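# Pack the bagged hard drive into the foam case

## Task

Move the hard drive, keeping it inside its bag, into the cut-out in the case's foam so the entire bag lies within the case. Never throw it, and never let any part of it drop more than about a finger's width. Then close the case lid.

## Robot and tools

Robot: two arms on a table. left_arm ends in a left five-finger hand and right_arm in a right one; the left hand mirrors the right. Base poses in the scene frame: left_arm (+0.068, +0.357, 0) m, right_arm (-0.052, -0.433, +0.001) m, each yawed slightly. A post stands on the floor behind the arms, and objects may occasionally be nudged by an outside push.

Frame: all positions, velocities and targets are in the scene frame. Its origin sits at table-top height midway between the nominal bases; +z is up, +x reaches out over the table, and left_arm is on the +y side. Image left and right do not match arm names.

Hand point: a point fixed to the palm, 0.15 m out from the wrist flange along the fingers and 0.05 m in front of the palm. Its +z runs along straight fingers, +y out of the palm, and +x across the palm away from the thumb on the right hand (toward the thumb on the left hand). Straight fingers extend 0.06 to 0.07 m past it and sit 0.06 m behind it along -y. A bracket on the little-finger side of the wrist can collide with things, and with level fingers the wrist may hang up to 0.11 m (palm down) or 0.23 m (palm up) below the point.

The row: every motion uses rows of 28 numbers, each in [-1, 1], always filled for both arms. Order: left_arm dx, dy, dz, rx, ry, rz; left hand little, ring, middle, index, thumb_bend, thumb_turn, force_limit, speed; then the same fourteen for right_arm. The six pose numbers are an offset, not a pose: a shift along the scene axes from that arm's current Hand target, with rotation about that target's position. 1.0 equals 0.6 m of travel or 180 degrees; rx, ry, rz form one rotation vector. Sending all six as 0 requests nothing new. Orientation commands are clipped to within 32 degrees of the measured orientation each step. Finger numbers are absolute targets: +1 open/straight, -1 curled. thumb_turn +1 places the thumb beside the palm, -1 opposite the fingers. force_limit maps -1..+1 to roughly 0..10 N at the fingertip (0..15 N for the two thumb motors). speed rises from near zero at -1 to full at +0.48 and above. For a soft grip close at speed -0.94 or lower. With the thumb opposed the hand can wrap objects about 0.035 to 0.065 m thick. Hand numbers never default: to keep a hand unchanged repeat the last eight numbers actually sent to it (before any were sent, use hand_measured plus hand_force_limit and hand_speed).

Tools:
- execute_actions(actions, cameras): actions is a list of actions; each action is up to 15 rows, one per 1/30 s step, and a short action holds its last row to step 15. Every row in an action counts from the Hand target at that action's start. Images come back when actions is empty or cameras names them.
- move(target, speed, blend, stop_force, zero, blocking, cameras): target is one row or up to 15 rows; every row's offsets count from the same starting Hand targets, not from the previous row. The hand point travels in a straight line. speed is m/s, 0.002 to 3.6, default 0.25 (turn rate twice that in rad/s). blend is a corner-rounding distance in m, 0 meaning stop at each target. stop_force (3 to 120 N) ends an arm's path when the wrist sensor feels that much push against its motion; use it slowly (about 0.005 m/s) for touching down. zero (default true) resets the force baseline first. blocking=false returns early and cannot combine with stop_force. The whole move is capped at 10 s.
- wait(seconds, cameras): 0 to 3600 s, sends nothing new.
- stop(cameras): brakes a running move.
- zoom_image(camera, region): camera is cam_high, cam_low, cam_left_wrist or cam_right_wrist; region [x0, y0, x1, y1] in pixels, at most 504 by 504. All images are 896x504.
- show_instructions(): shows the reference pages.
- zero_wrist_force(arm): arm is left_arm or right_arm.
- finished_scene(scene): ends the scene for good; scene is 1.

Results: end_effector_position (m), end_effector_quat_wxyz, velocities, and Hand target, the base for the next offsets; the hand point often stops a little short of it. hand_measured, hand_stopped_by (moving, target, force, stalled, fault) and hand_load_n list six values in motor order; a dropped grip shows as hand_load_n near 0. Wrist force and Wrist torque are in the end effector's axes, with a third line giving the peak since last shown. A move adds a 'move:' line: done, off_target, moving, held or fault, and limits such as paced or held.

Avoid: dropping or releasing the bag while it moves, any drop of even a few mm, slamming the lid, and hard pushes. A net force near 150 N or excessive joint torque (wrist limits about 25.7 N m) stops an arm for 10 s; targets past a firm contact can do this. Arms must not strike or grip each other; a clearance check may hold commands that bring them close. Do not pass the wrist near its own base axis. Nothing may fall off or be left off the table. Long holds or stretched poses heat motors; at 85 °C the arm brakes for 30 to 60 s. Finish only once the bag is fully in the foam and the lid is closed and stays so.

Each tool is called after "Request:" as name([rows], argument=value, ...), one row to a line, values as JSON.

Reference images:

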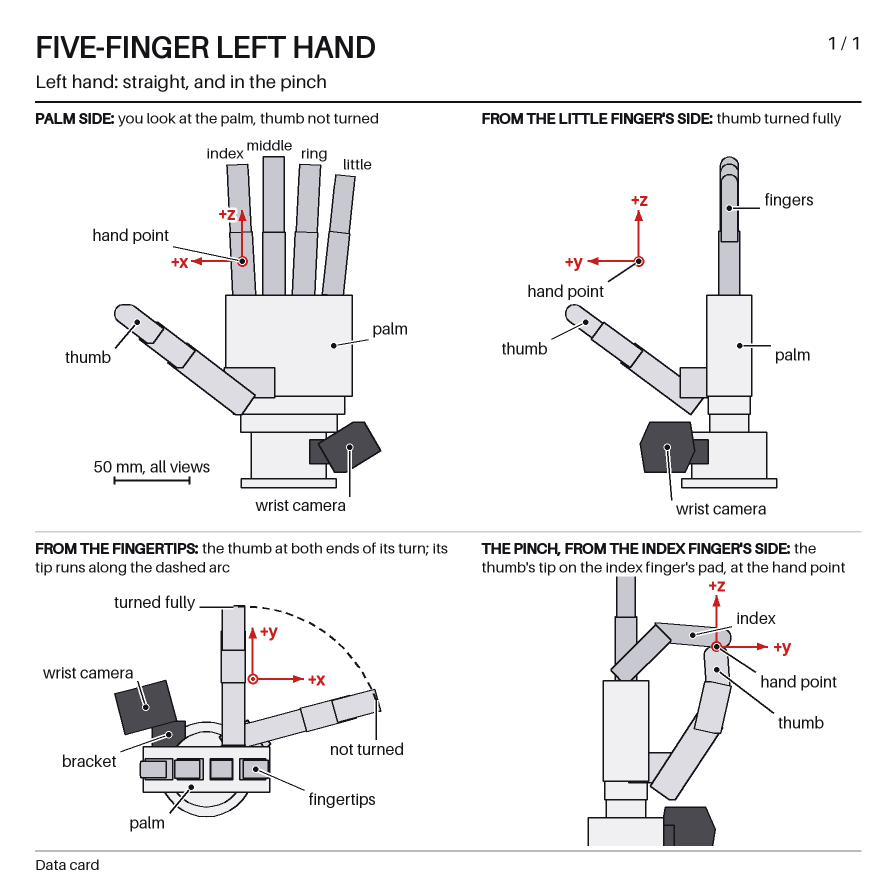

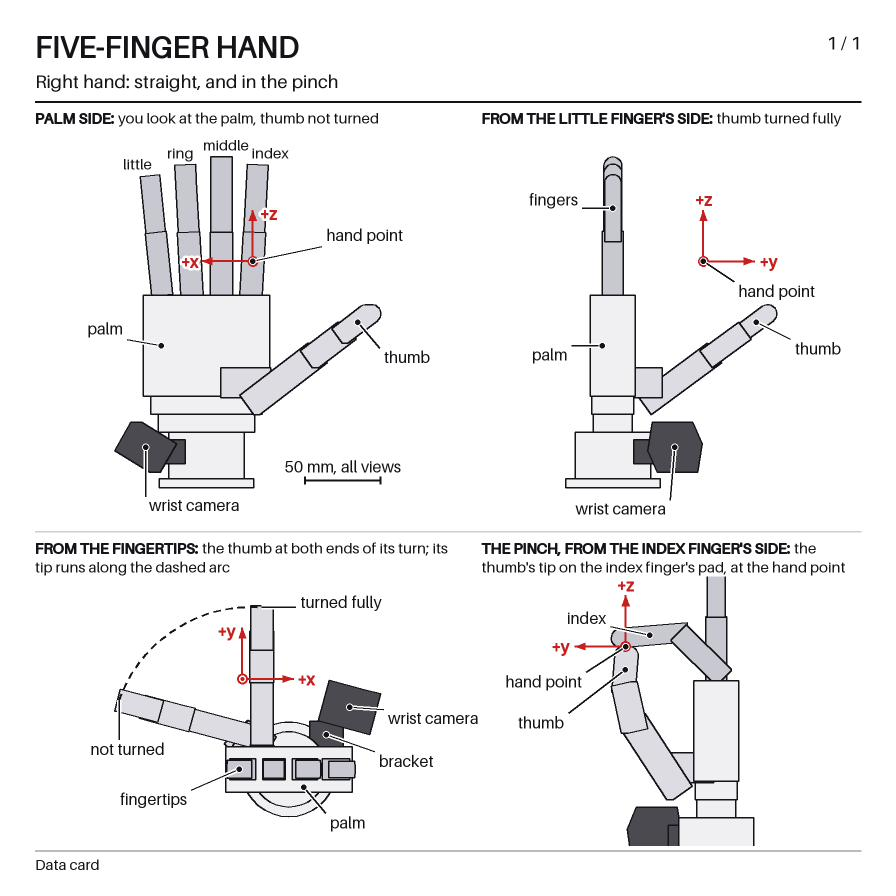

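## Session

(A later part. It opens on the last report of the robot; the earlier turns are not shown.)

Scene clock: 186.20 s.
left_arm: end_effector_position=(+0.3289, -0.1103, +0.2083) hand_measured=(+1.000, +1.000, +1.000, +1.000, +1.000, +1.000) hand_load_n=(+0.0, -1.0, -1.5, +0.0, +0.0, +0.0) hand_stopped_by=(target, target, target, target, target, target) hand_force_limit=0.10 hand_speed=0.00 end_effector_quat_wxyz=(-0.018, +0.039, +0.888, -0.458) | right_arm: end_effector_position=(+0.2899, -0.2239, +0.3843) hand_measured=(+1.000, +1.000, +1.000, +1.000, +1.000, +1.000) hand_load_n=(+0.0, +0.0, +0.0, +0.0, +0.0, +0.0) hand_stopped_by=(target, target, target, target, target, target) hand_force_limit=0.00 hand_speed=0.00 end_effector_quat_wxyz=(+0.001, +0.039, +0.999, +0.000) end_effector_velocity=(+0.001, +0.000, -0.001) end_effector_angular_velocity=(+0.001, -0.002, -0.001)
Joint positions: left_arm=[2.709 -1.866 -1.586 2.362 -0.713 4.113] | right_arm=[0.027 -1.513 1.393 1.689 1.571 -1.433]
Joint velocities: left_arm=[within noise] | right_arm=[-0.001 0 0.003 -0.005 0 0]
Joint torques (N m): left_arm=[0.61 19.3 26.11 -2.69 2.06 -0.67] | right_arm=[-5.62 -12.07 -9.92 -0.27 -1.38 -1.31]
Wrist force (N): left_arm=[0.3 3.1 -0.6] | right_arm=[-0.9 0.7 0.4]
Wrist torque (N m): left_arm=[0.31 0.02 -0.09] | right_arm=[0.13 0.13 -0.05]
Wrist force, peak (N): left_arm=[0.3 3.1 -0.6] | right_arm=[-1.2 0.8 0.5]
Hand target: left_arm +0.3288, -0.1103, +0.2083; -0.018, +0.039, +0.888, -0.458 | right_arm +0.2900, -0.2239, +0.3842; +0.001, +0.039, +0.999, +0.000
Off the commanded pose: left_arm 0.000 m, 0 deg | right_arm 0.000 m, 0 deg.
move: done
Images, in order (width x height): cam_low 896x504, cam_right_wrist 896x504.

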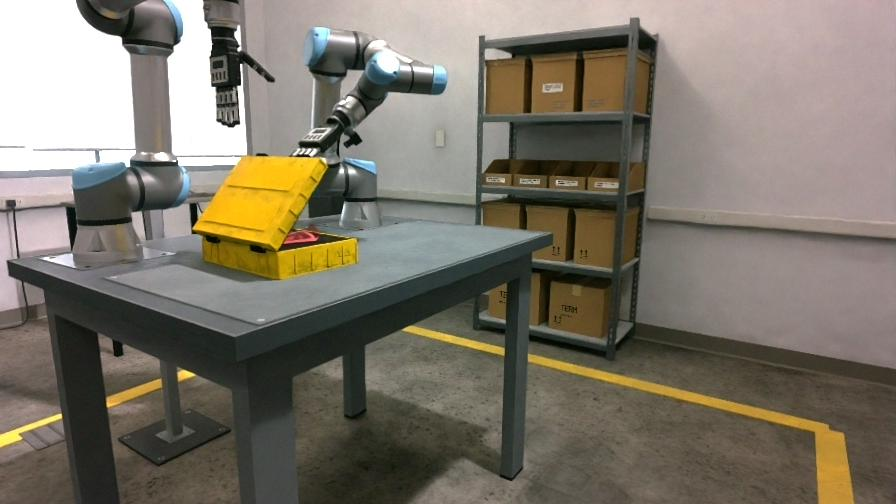

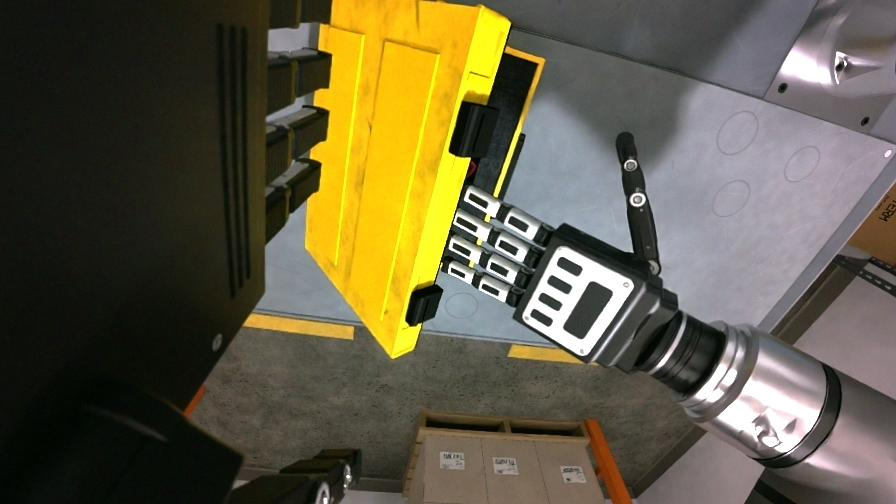

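Request:
move(target=[0,0.0417,-0.0517,0,0,0,1,1,1,1,1,1,0.1,0,0,0.0,0.0,0,0,0,1,1,1,1,1,1,0,0], speed=0.025, cameras=["cam_right_wrist","cam_low"])

Request:
zoom_image(camera="cam_low", region=[170, 90, 350, 260])

Scene clock: 190.13 s.
left_arm: end_effector_position=(+0.3289, -0.0852, +0.1772) hand_measured=(+1.000, +1.000, +1.000, +1.000, +1.000, +1.000) hand_load_n=(+0.0, -1.5, +0.0, +0.0, +0.0, +0.0) hand_stopped_by=(target, target, target, target, target, target) hand_force_limit=0.10 hand_speed=0.00 end_effector_quat_wxyz=(-0.018, +0.039, +0.888, -0.458) | right_arm: end_effector_position=(+0.2900, -0.2239, +0.3842) hand_measured=(+1.000, +1.000, +1.000, +1.000, +1.000, +1.000) hand_load_n=(+0.0, +0.0, +0.0, +0.0, +0.0, +0.0) hand_stopped_by=(target, target, target, target, target, target) hand_force_limit=0.00 hand_speed=0.00 end_effector_quat_wxyz=(+0.001, +0.039, +0.999, +0.000)
Joint positions: left_arm=[2.766 -1.862 -1.691 2.402 -0.689 4.192] | right_arm=[0.027 -1.513 1.393 1.689 1.571 -1.433]
Joint torques (N m): left_arm=[-11.56 18.72 24.4 -2.48 1.93 -0.95] | right_arm=[2.2 -29.51 -10.91 -0.53 -1.13 0.67]
Wrist force (N): left_arm=[-0.2 2.5 -0.7] | right_arm=[-0.7 0.7 0.3]
Wrist torque (N m): left_arm=[0.28 0.01 -0.13] | right_arm=[0.14 0.12 -0.04]
Wrist force, peak (N): left_arm=[-0.4 2.9 -1.7] | right_arm=[-1.0 0.8 0.5]
Hand target: left_arm +0.3288, -0.0853, +0.1772; -0.018, +0.039, +0.888, -0.458 | right_arm +0.2900, -0.2239, +0.3842; +0.001, +0.039, +0.999, +0.000
Off the commanded pose: left_arm 0.000 m, 0 deg | right_arm 0.000 m, 0 deg.
move: done
Images, in order (width x height): cam_low 896x504, cam_right_wrist 896x504.

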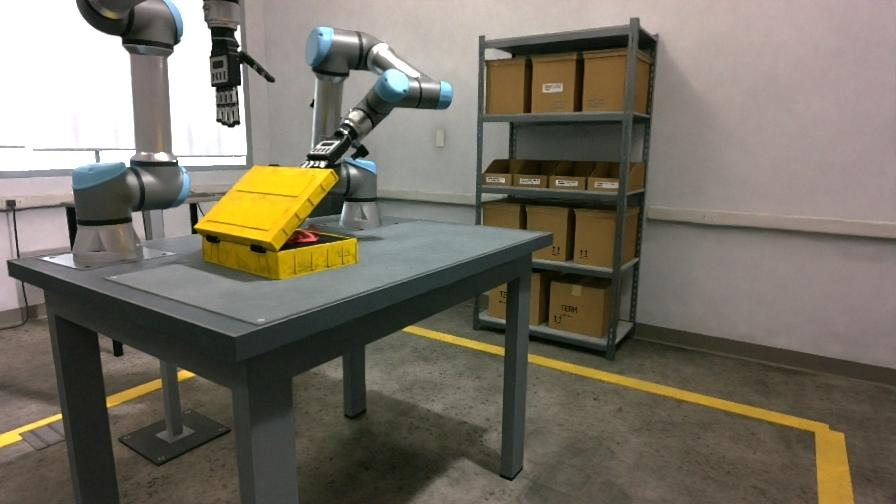

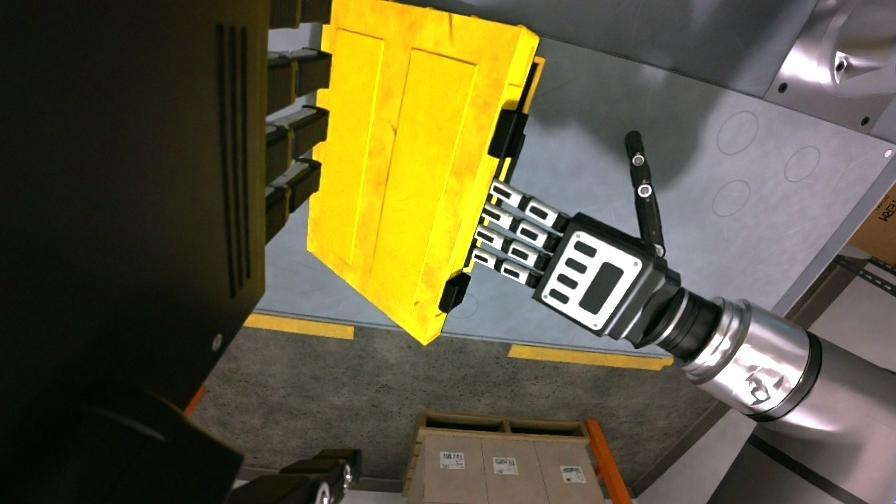

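Scaled by 2.800 from the camera's image (finer frame: 1280x720).

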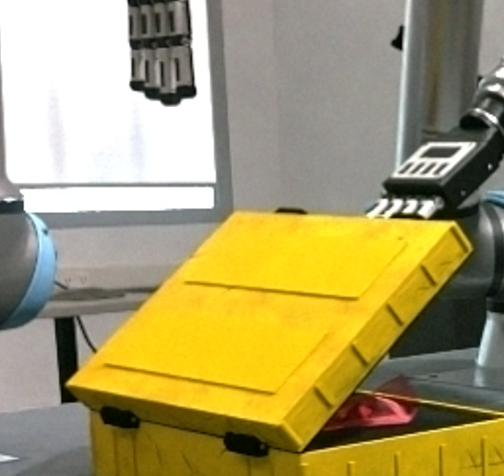

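Request:
move(target=[0,0.042,-0.0687,0,0,0,1,1,1,1,1,1,0.1,0,0,0.0,0.0,0,0,0,1,1,1,1,1,1,0,0], speed=0.025, cameras=["cam_right_wrist","cam_low"])

Request:
zoom_image(camera="cam_low", region=[170, 90, 350, 260])

Request:
zoom_image(camera="cam_right_wrist", region=[400, 20, 700, 320])

Scene clock: 193.07 s.
left_arm: end_effector_position=(+0.3289, -0.0600, +0.1359) hand_measured=(+1.000, +1.000, +1.000, +1.000, +1.000, +1.000) hand_load_n=(-0.5, -1.0, +0.0, +0.0, +0.0, +0.0) hand_stopped_by=(target, target, target, target, target, target) hand_force_limit=0.10 hand_speed=0.00 end_effector_quat_wxyz=(-0.018, +0.039, +0.888, -0.458) | right_arm: end_effector_position=(+0.2900, -0.2239, +0.3842) hand_measured=(+1.000, +1.000, +1.000, +1.000, +1.000, +1.000) hand_load_n=(+0.0, +0.0, +0.0, +0.0, +0.0, +0.5) hand_stopped_by=(target, target, target, target, target, target) hand_force_limit=0.00 hand_speed=0.00 end_effector_quat_wxyz=(+0.001, +0.039, +0.999, +0.000)
Joint positions: left_arm=[2.828 -1.883 -1.8 2.461 -0.666 4.283] | right_arm=[0.027 -1.513 1.393 1.689 1.571 -1.433]
Joint torques (N m): left_arm=[-8.3 26.84 22.65 -2.89 2.32 -1.05] | right_arm=[2.17 -28.55 -11.91 -0.39 -0.72 0.82]
Wrist force (N): left_arm=[0.1 3.0 -0.8] | right_arm=[-0.8 0.7 0.4]
Wrist torque (N m): left_arm=[0.34 -0.02 -0.13] | right_arm=[0.13 0.12 -0.04]
Wrist force, peak (N): left_arm=[-0.6 3.2 -1.6] | right_arm=[-0.9 1.0 0.2]
Hand target: left_arm +0.3288, -0.0601, +0.1360; -0.018, +0.039, +0.888, -0.458 | right_arm +0.2900, -0.2239, +0.3842; +0.001, +0.039, +0.999, +0.000
Off the commanded pose: left_arm 0.000 m, 0 deg | right_arm 0.000 m, 0 deg.
move: done
Images, in order (width x height): cam_low 896x504, cam_right_wrist 896x504.

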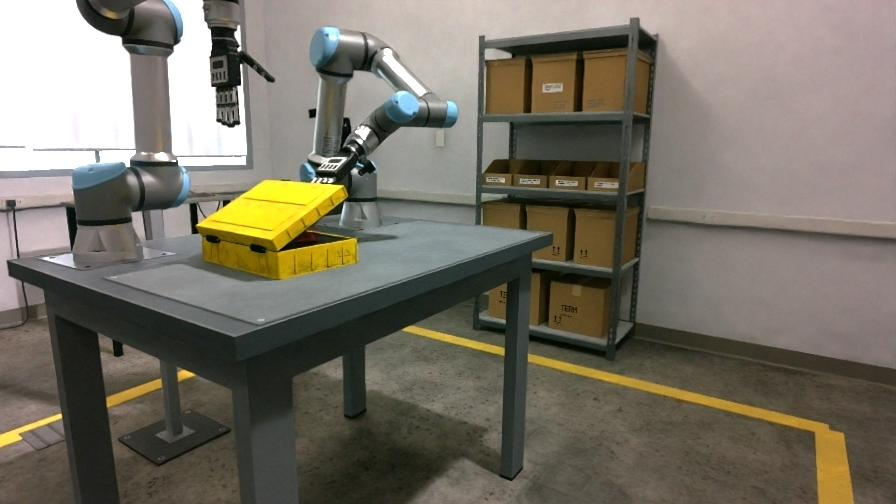

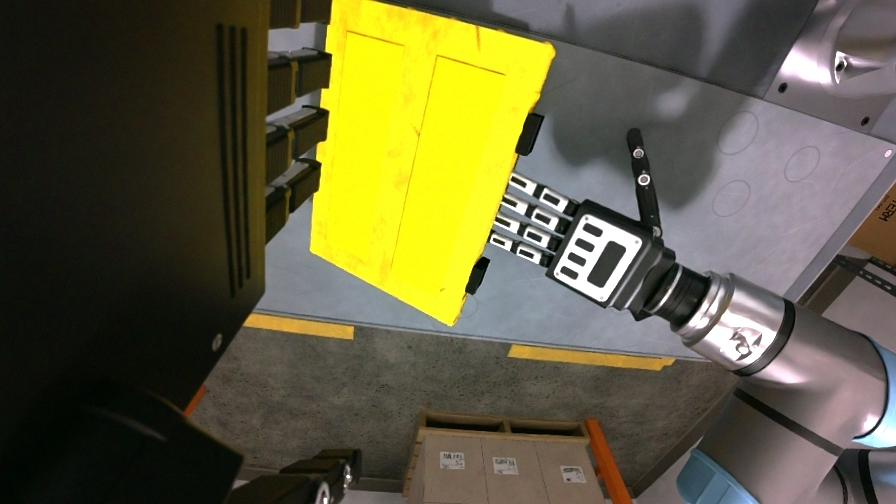

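Scaled by 2.800 from the camera's image (finer frame: 1280x720).

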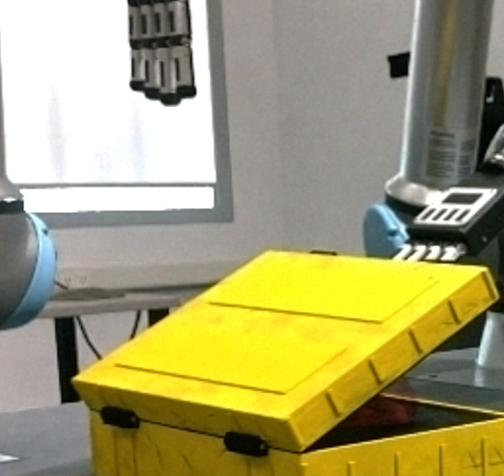

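Scaled by 1.680 from the camera's image (finer frame: 1280x720).

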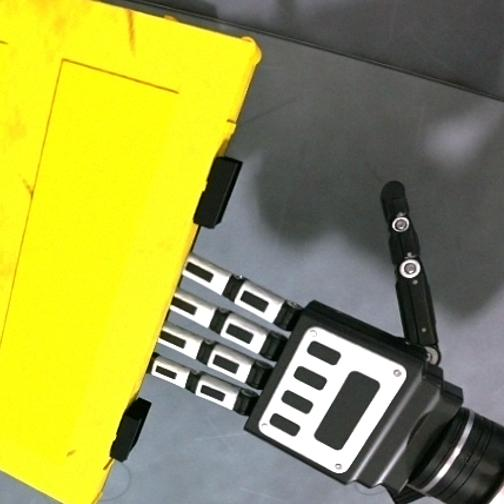

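Request:
move(target=[0,0.0207,-0.0655,0,0,0,1,1,1,1,1,1,0.1,0,0,0.0,0.0,0,0,0,1,1,1,1,1,1,0,0], speed=0.025, cameras=["cam_right_wrist","cam_low","cam_left_wrist"])

Request:
zoom_image(camera="cam_low", region=[190, 160, 370, 290])

Request:
zoom_image(camera="cam_right_wrist", region=[400, 20, 700, 320])

Scene clock: 195.57 s.
left_arm: end_effector_position=(+0.3288, -0.0476, +0.0965) hand_measured=(+1.000, +1.000, +1.000, +1.000, +1.000, +1.000) hand_load_n=(-0.5, -1.0, +0.0, +0.0, +0.0, +0.0) hand_stopped_by=(target, target, target, target, target, target) hand_force_limit=0.10 hand_speed=0.00 end_effector_quat_wxyz=(-0.018, +0.039, +0.888, -0.458) | right_arm: end_effector_position=(+0.2900, -0.2239, +0.3842) hand_measured=(+1.000, +1.000, +1.000, +1.000, +1.000, +1.000) hand_load_n=(+0.0, +0.0, +0.0, +0.0, -0.5, +0.0) hand_stopped_by=(target, target, target, target, target, target) hand_force_limit=0.00 hand_speed=0.00 end_effector_quat_wxyz=(+0.001, +0.039, +0.999, +0.000)
Joint positions: left_arm=[2.859 -1.928 -1.868 2.536 -0.655 4.332] | right_arm=[0.027 -1.513 1.393 1.689 1.571 -1.433]
Joint torques (N m): left_arm=[0.53 39.4 20.83 -3.47 2.99 -0.8] | right_arm=[2.65 -28.55 -11.78 -0.45 -0.53 0.77]
Wrist force (N): left_arm=[-0.4 2.7 -0.5] | right_arm=[-0.9 0.6 0.4]
Wrist torque (N m): left_arm=[0.26 0.02 -0.18] | right_arm=[0.11 0.13 -0.06]
Wrist force, peak (N): left_arm=[-0.2 3.9 -1.4] | right_arm=[-0.8 0.9 0.6]
Hand target: left_arm +0.3288, -0.0477, +0.0967; -0.018, +0.039, +0.888, -0.458 | right_arm +0.2900, -0.2239, +0.3842; +0.001, +0.039, +0.999, +0.000
Off the commanded pose: left_arm 0.000 m, 0 deg | right_arm 0.000 m, 0 deg.
move: done
Images, in order (width x height): cam_low 896x504, cam_left_wrist 896x504, cam_right_wrist 896x504.

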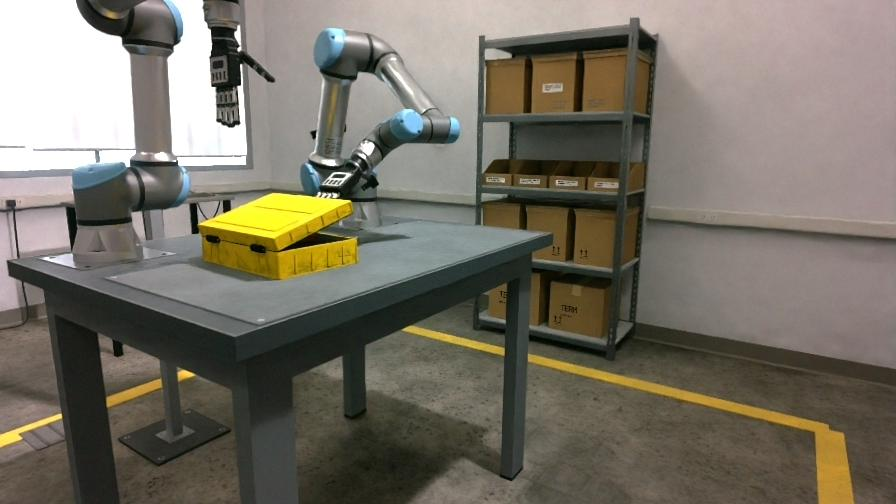

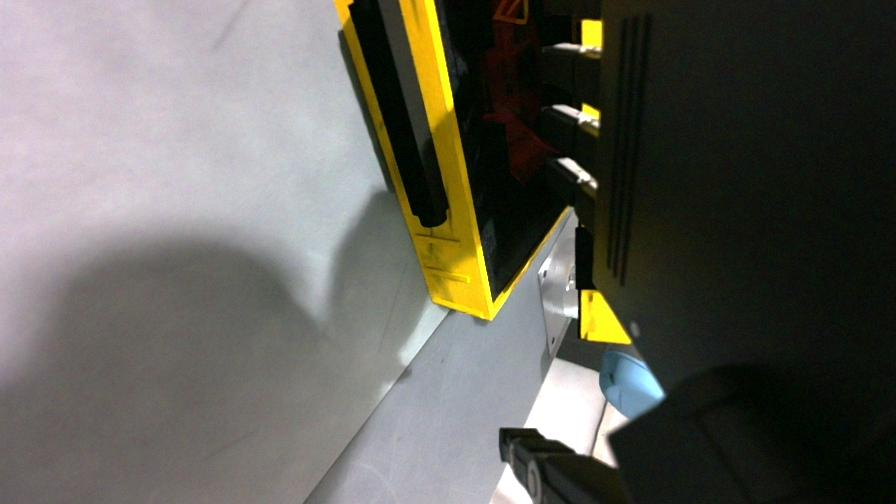

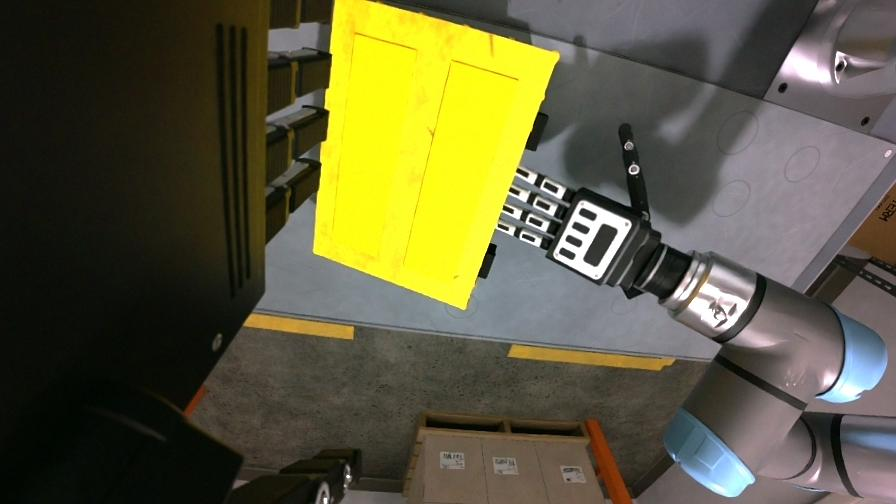

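Scaled by 2.800 from the camera's image (finer frame: 1280x720).

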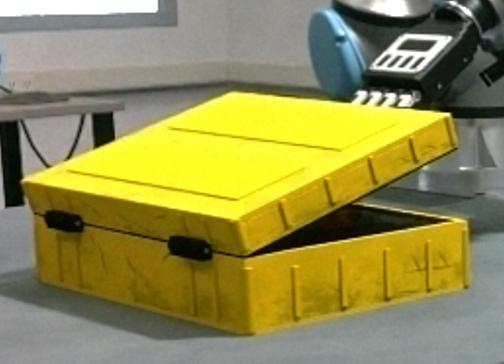

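Scaled by 1.680 from the camera's image (finer frame: 1280x720).

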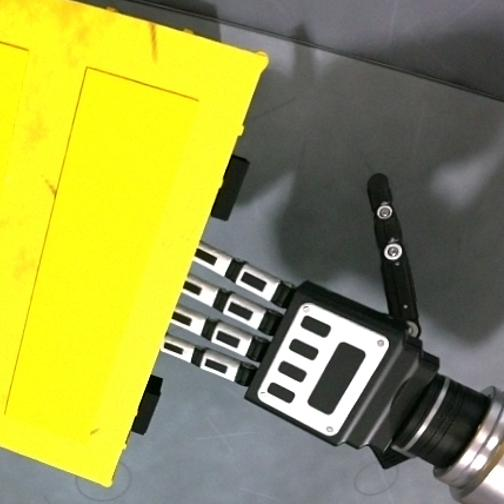

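Request:
move(target=[0,0.0063,-0.0392,0,0,0,1,1,1,1,1,1,0.1,0,0,0.0,0.0,0,0,0,1,1,1,1,1,1,0,0], speed=0.015, stop_force=5, cameras=["cam_right_wrist","cam_low","cam_left_wrist"])

Request:
zoom_image(camera="cam_low", region=[190, 160, 370, 290])

Request:
zoom_image(camera="cam_right_wrist", region=[400, 20, 700, 320])

Scene clock: 199.20 s.
left_arm: end_effector_position=(+0.3289, -0.0439, +0.0732) hand_measured=(+1.000, +1.000, +1.000, +1.000, +1.000, +1.000) hand_load_n=(-1.0, -1.5, +0.0, +0.0, +0.5, -0.5) hand_stopped_by=(target, target, target, target, target, target) hand_force_limit=0.10 hand_speed=0.00 end_effector_quat_wxyz=(-0.018, +0.039, +0.888, -0.458) | right_arm: end_effector_position=(+0.2900, -0.2239, +0.3842) hand_measured=(+1.000, +1.000, +1.000, +1.000, +1.000, +1.000) hand_load_n=(+0.0, +0.0, +0.0, +0.0, +0.0, +0.0) hand_stopped_by=(target, target, target, target, target, target) hand_force_limit=0.00 hand_speed=0.00 end_effector_quat_wxyz=(+0.001, +0.039, +0.999, +0.000)
Joint positions: left_arm=[2.869 -1.963 -1.897 2.587 -0.652 4.348] | right_arm=[0.027 -1.513 1.393 1.689 1.571 -1.433]
Joint torques (N m): left_arm=[-5.72 43.8 21.07 -3.57 2.5 -0.73] | right_arm=[2.87 -29.69 -12.45 -0.25 -0.1 0.85]
Wrist force (N): left_arm=[-0.3 3.9 -0.6] | right_arm=[-0.8 0.8 0.2]
Wrist torque (N m): left_arm=[0.32 0.03 -0.22] | right_arm=[0.15 0.13 -0.04]
Wrist force, peak (N): left_arm=[-0.3 4.1 -0.9] | right_arm=[-0.9 0.9 0.5]
Hand target: left_arm +0.3288, -0.0439, +0.0732; -0.018, +0.039, +0.888, -0.458 | right_arm +0.2900, -0.2239, +0.3842; +0.001, +0.039, +0.999, +0.000
Off the commanded pose: left_arm 0.000 m, 0 deg | right_arm 0.000 m, 0 deg.
move: done
Images, in order (width x height): cam_low 896x504, cam_left_wrist 896x504, cam_right_wrist 896x504.

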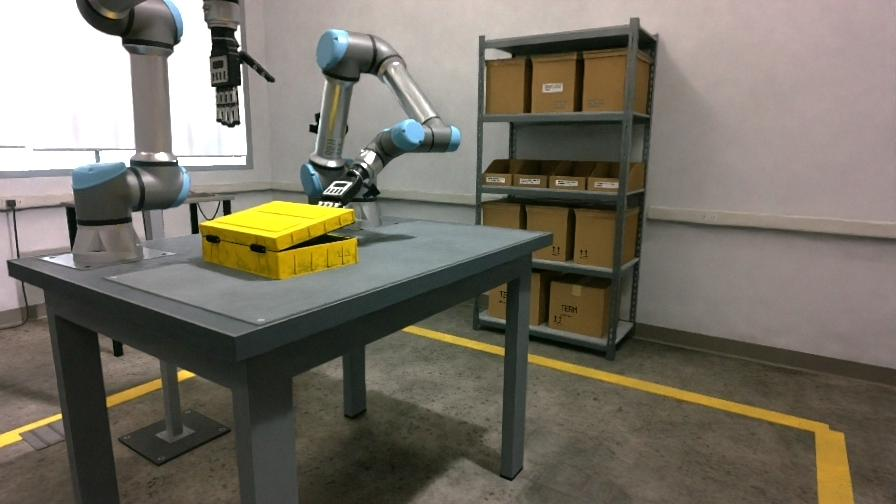

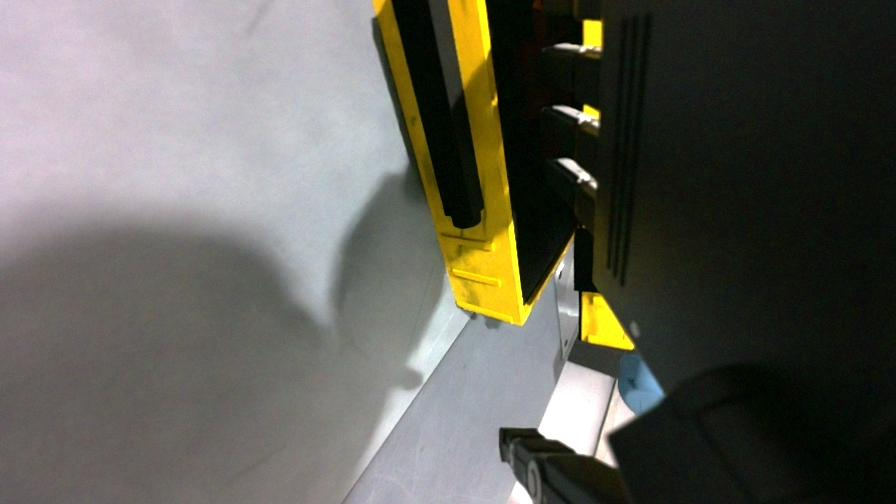

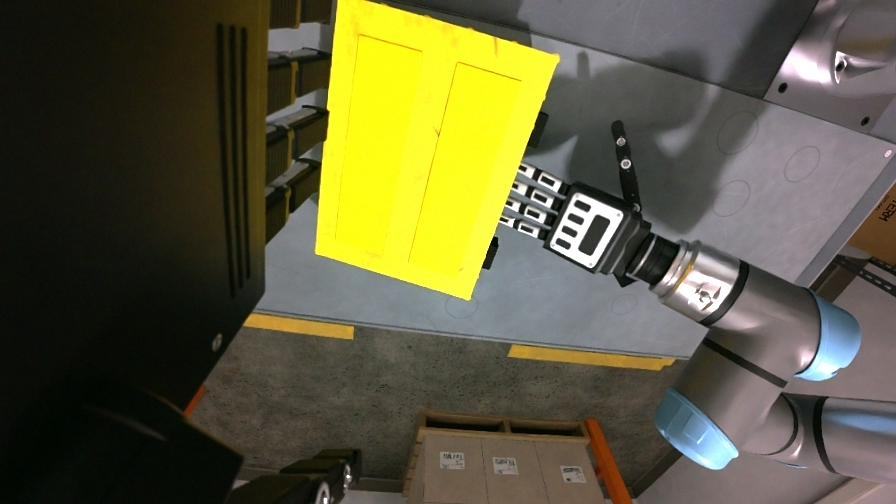

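Scaled by 2.800 from the camera's image (finer frame: 1280x720).

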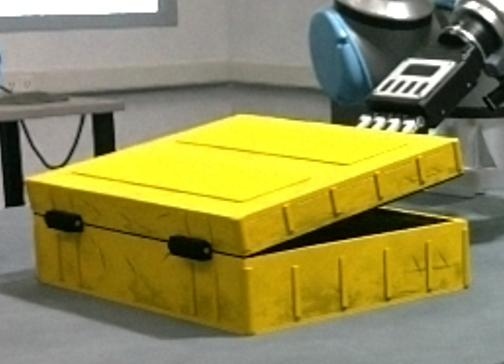

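Scaled by 1.680 from the camera's image (finer frame: 1280x720).

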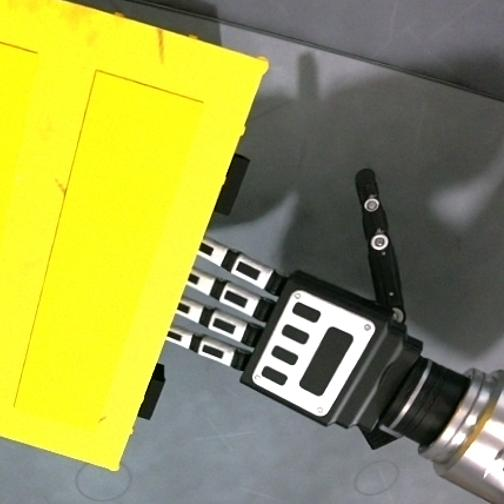

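Request:
move(target=[0,0.005,-0.0233,0,0,0,1,1,1,1,1,1,0.1,0,0,0.0,0.0,0,0,0,1,1,1,1,1,1,0,0], speed=0.015, stop_force=5, cameras=["cam_right_wrist","cam_low","cam_high"])

Request:
zoom_image(camera="cam_low", region=[190, 160, 370, 290])

Request:
zoom_image(camera="cam_right_wrist", region=[460, 80, 660, 280])

Scene clock: 203.63 s.
left_arm: end_effector_position=(+0.3289, -0.0409, +0.0592) hand_measured=(+1.000, +1.000, +1.000, +1.000, +1.000, +1.000) hand_load_n=(-1.0, -1.5, -0.5, +0.0, +0.0, -0.5) hand_stopped_by=(target, target, target, target, target, target) hand_force_limit=0.10 hand_speed=0.00 end_effector_quat_wxyz=(-0.018, +0.039, +0.888, -0.458) | right_arm: end_effector_position=(+0.2900, -0.2239, +0.3842) hand_measured=(+1.000, +1.000, +1.000, +1.000, +1.000, +1.000) hand_load_n=(+0.0, +0.0, +0.0, +0.0, +0.0, +0.0) hand_stopped_by=(target, target, target, target, target, target) hand_force_limit=0.00 hand_speed=0.00 end_effector_quat_wxyz=(+0.001, +0.039, +0.999, +0.000)
Joint positions: left_arm=[2.877 -1.985 -1.914 2.615 -0.65 4.36] | right_arm=[0.027 -1.513 1.393 1.689 1.571 -1.433]
Joint torques (N m): left_arm=[-11.36 44.02 19.77 -3.57 1.91 -0.76] | right_arm=[3.22 -28.77 -12.24 -0.09 0.33 0.76]
Wrist force (N): left_arm=[0.1 3.6 -0.5] | right_arm=[-0.7 0.8 0.4]
Wrist torque (N m): left_arm=[0.29 -0.01 -0.17] | right_arm=[0.13 0.11 -0.04]
Wrist force, peak (N): left_arm=[-0.2 4.1 -0.8] | right_arm=[-1.0 0.9 0.5]
Hand target: left_arm +0.3288, -0.0409, +0.0592; -0.018, +0.039, +0.888, -0.458 | right_arm +0.2900, -0.2239, +0.3842; +0.001, +0.039, +0.999, +0.000
Off the commanded pose: left_arm 0.000 m, 0 deg | right_arm 0.000 m, 0 deg.
move: done
Images, in order (width x height): cam_high 896x504, cam_low 896x504, cam_right_wrist 896x504.

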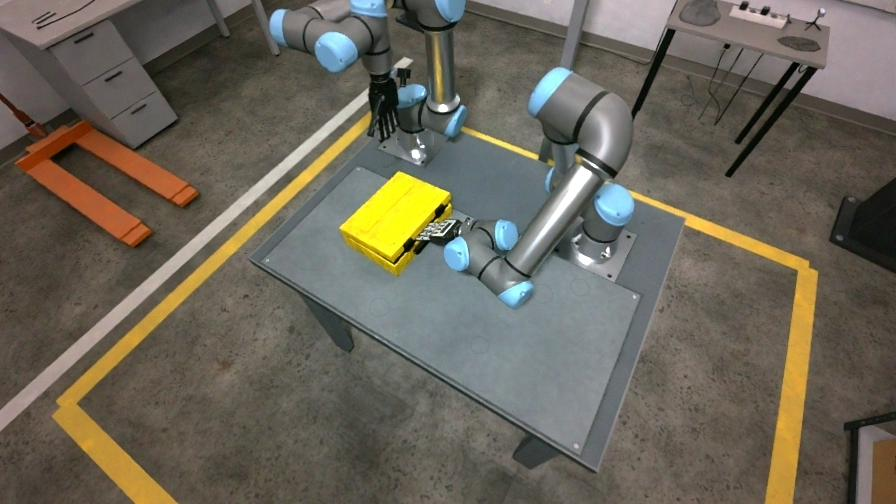

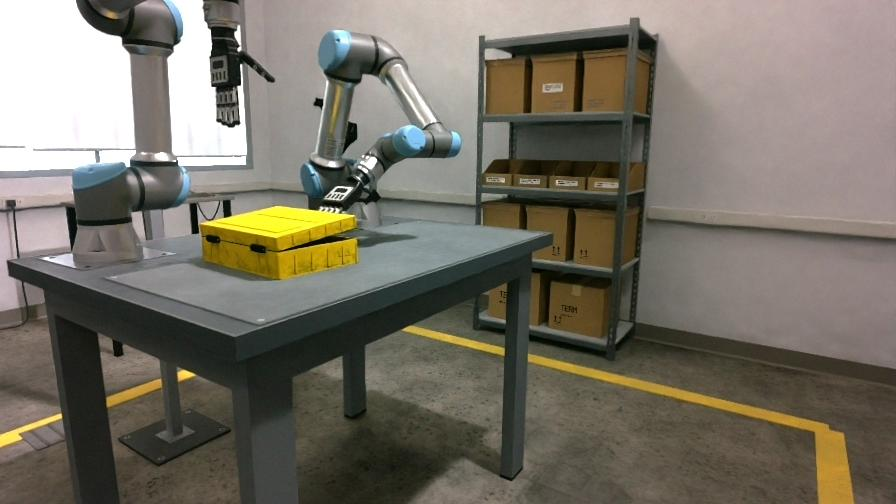

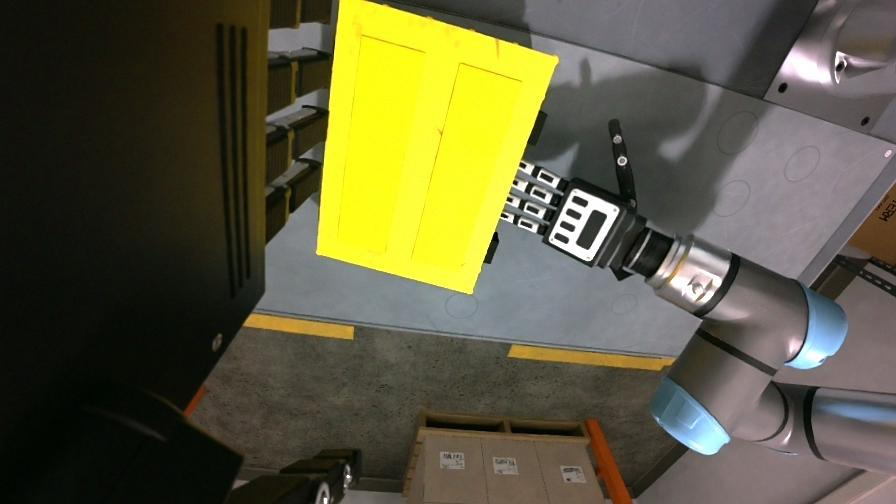

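Scaled by 2.800 from the camera's image (finer frame: 1280x720).

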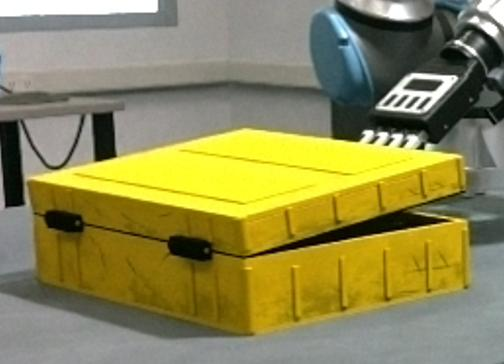

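Scaled by 2.520 from the camera's image (finer frame: 1280x720).

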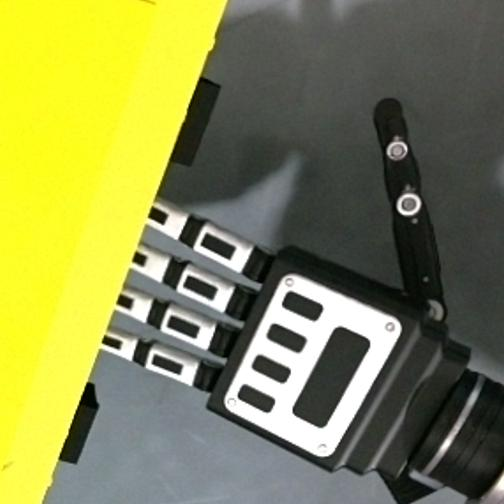

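Request:
move(target=[0,0.02,0,0,0,0,1,1,1,1,1,1,0.1,0,0,0.0,0.0,0,0,0,1,1,1,1,1,1,0,0], speed=0.012, cameras=["cam_right_wrist","cam_low"])

Request:
zoom_image(camera="cam_low", region=[270, 180, 370, 280])

Request:
zoom_image(camera="cam_right_wrist", region=[460, 80, 660, 280])

Scene clock: 205.47 s.
left_arm: end_effector_position=(+0.3288, -0.0288, +0.0592) hand_measured=(+1.000, +1.000, +1.000, +1.000, +1.000, +1.000) hand_load_n=(+0.0, +0.0, -2.0, -0.5, +0.0, +0.0) hand_stopped_by=(target, target, target, target, target, target) hand_force_limit=0.10 hand_speed=0.00 end_effector_quat_wxyz=(-0.018, +0.039, +0.888, -0.458) | right_arm: end_effector_position=(+0.2900, -0.2239, +0.3842) hand_measured=(+1.000, +1.000, +1.000, +1.000, +1.000, +1.000) hand_load_n=(+0.0, +0.0, +0.0, +0.0, +0.0, +0.0) hand_stopped_by=(target, target, target, target, target, target) hand_force_limit=0.00 hand_speed=0.00 end_effector_quat_wxyz=(+0.001, +0.039, +0.999, +0.000)
Joint positions: left_arm=[2.91 -1.98 -1.936 2.591 -0.642 4.412] | right_arm=[0.027 -1.513 1.393 1.689 1.571 -1.433]
Joint torques (N m): left_arm=[-7.71 38.55 15.2 -1.45 2.82 -0.96] | right_arm=[2.7 -28.61 -12.87 -0.22 0.45 0.89]
Wrist force (N): left_arm=[-0.4 2.7 -0.4] | right_arm=[-0.8 0.8 0.3]
Wrist torque (N m): left_arm=[0.21 0.04 -0.12] | right_arm=[0.14 0.13 -0.04]
Wrist force, peak (N): left_arm=[0.0 3.7 -0.5] | right_arm=[-0.9 0.9 0.4]
Hand target: left_arm +0.3288, -0.0289, +0.0592; -0.018, +0.039, +0.888, -0.458 | right_arm +0.2900, -0.2239, +0.3842; +0.001, +0.039, +0.999, +0.000
Off the commanded pose: left_arm 0.000 m, 0 deg | right_arm 0.000 m, 0 deg.
move: done
Images, in order (width x height): cam_low 896x504, cam_right_wrist 896x504.

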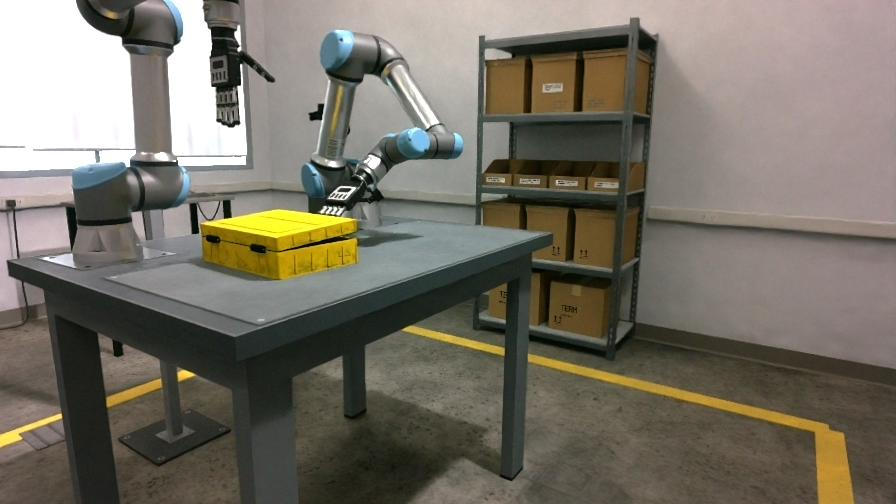

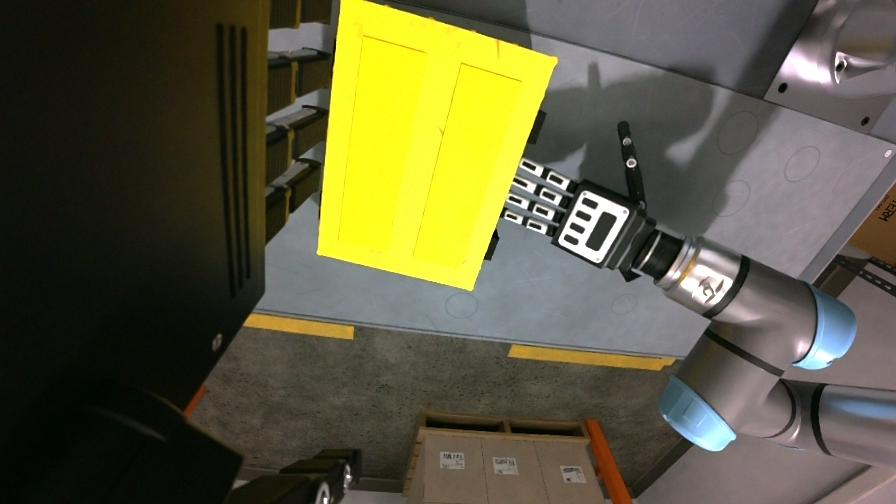

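Scaled by 5.040 from the camera's image (finer frame: 1280x720).

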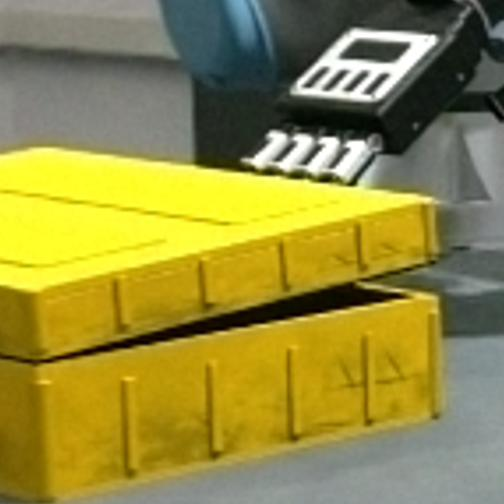

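Scaled by 2.520 from the camera's image (finer frame: 1280x720).

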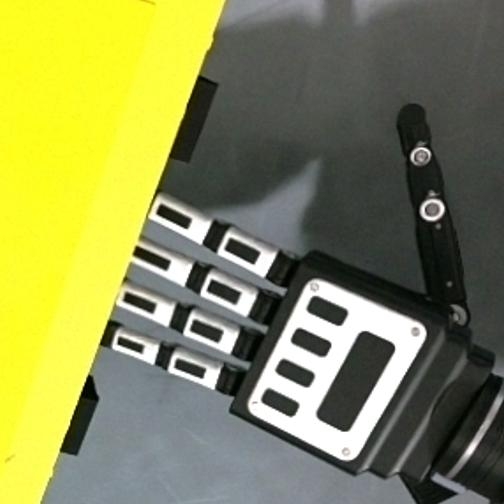

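Request:
move(target=[0,0.0033,-0.01,0,0,0,1,1,1,1,1,1,0.1,0,0,0.0,0.0,0,0,0,1,1,1,1,1,1,0,0], speed=0.008, stop_force=4, cameras=["cam_right_wrist","cam_low"])

Request:
zoom_image(camera="cam_low", region=[270, 180, 370, 280])

Request:
zoom_image(camera="cam_right_wrist", region=[460, 80, 660, 280])

Scene clock: 207.90 s.
left_arm: end_effector_position=(+0.3288, -0.0269, +0.0532) hand_measured=(+1.000, +1.000, +1.000, +1.000, +1.000, +1.000) hand_load_n=(+0.0, +0.0, -2.0, +0.0, +0.0, +0.0) hand_stopped_by=(target, target, target, target, target, target) hand_force_limit=0.10 hand_speed=0.00 end_effector_quat_wxyz=(-0.018, +0.039, +0.888, -0.458) | right_arm: end_effector_position=(+0.2900, -0.2239, +0.3842) hand_measured=(+1.000, +1.000, +1.000, +1.000, +1.000, +1.000) hand_load_n=(+0.0, +0.0, +0.0, +0.0, +0.0, +0.0) hand_stopped_by=(target, target, target, target, target, target) hand_force_limit=0.00 hand_speed=0.00 end_effector_quat_wxyz=(+0.001, +0.039, +0.999, +0.000)
Joint positions: left_arm=[2.915 -1.99 -1.944 2.602 -0.64 4.421] | right_arm=[0.027 -1.513 1.393 1.689 1.571 -1.433]
Joint torques (N m): left_arm=[2.96 37.77 16.63 -3.47 2.67 -0.74] | right_arm=[2.38 -28.3 -12.7 -0.18 0.7 0.68]
Wrist force (N): left_arm=[-0.5 2.5 -1.1] | right_arm=[-0.8 0.9 0.3]
Wrist torque (N m): left_arm=[0.24 0.02 -0.12] | right_arm=[0.16 0.13 -0.04]
Wrist force, peak (N): left_arm=[-0.8 3.4 -0.9] | right_arm=[-1.1 0.8 0.4]
Hand target: left_arm +0.3288, -0.0269, +0.0532; -0.018, +0.039, +0.888, -0.458 | right_arm +0.2900, -0.2239, +0.3842; +0.001, +0.039, +0.999, +0.000
Off the commanded pose: left_arm 0.000 m, 0 deg | right_arm 0.000 m, 0 deg.
move: done
Images, in order (width x height): cam_low 896x504, cam_right_wrist 896x504.

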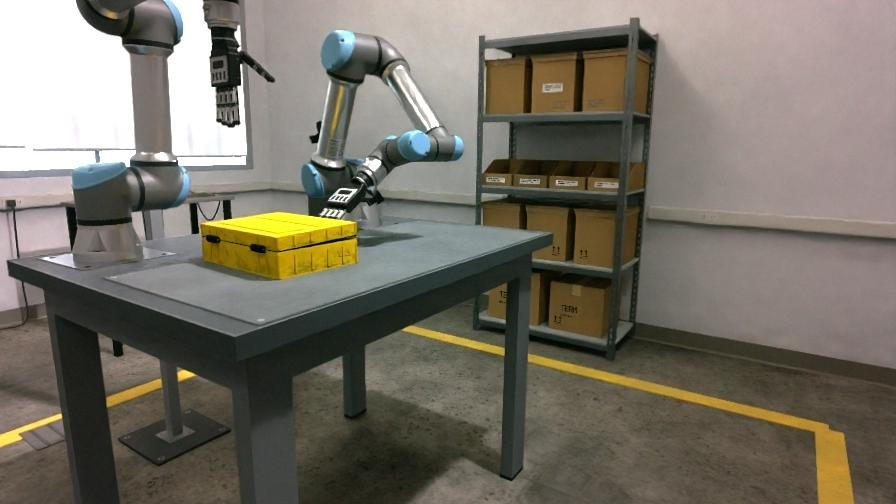

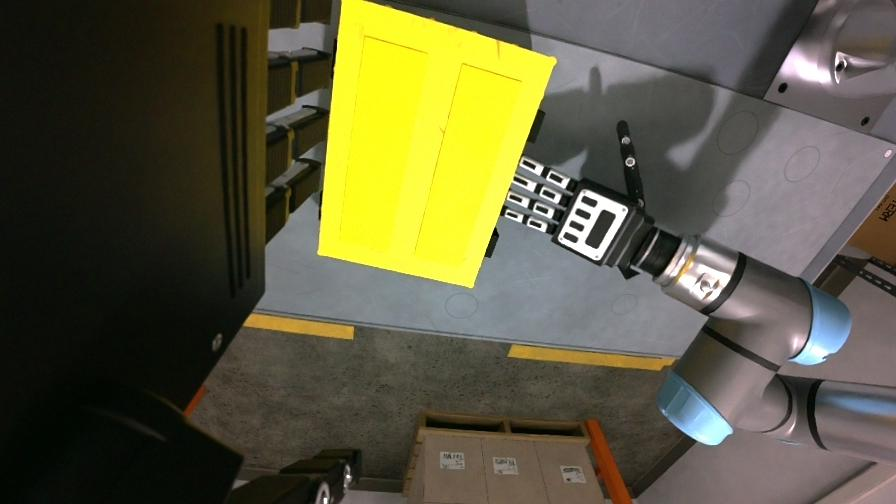

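Scaled by 5.040 from the camera's image (finer frame: 1280x720).

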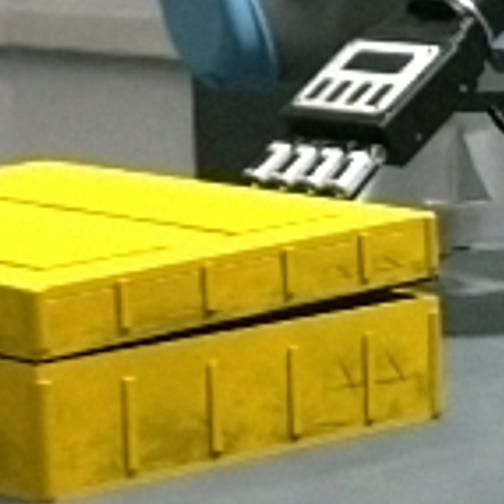

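Scaled by 2.520 from the camera's image (finer frame: 1280x720).

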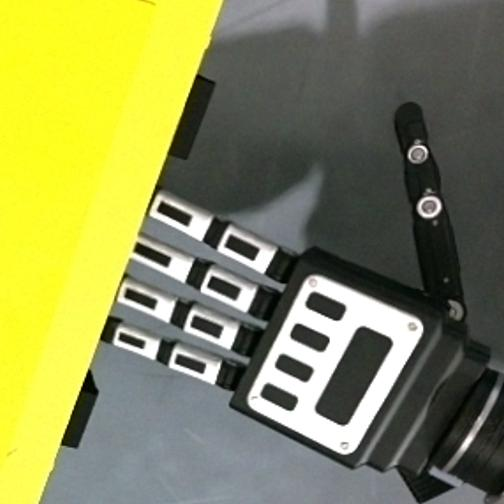

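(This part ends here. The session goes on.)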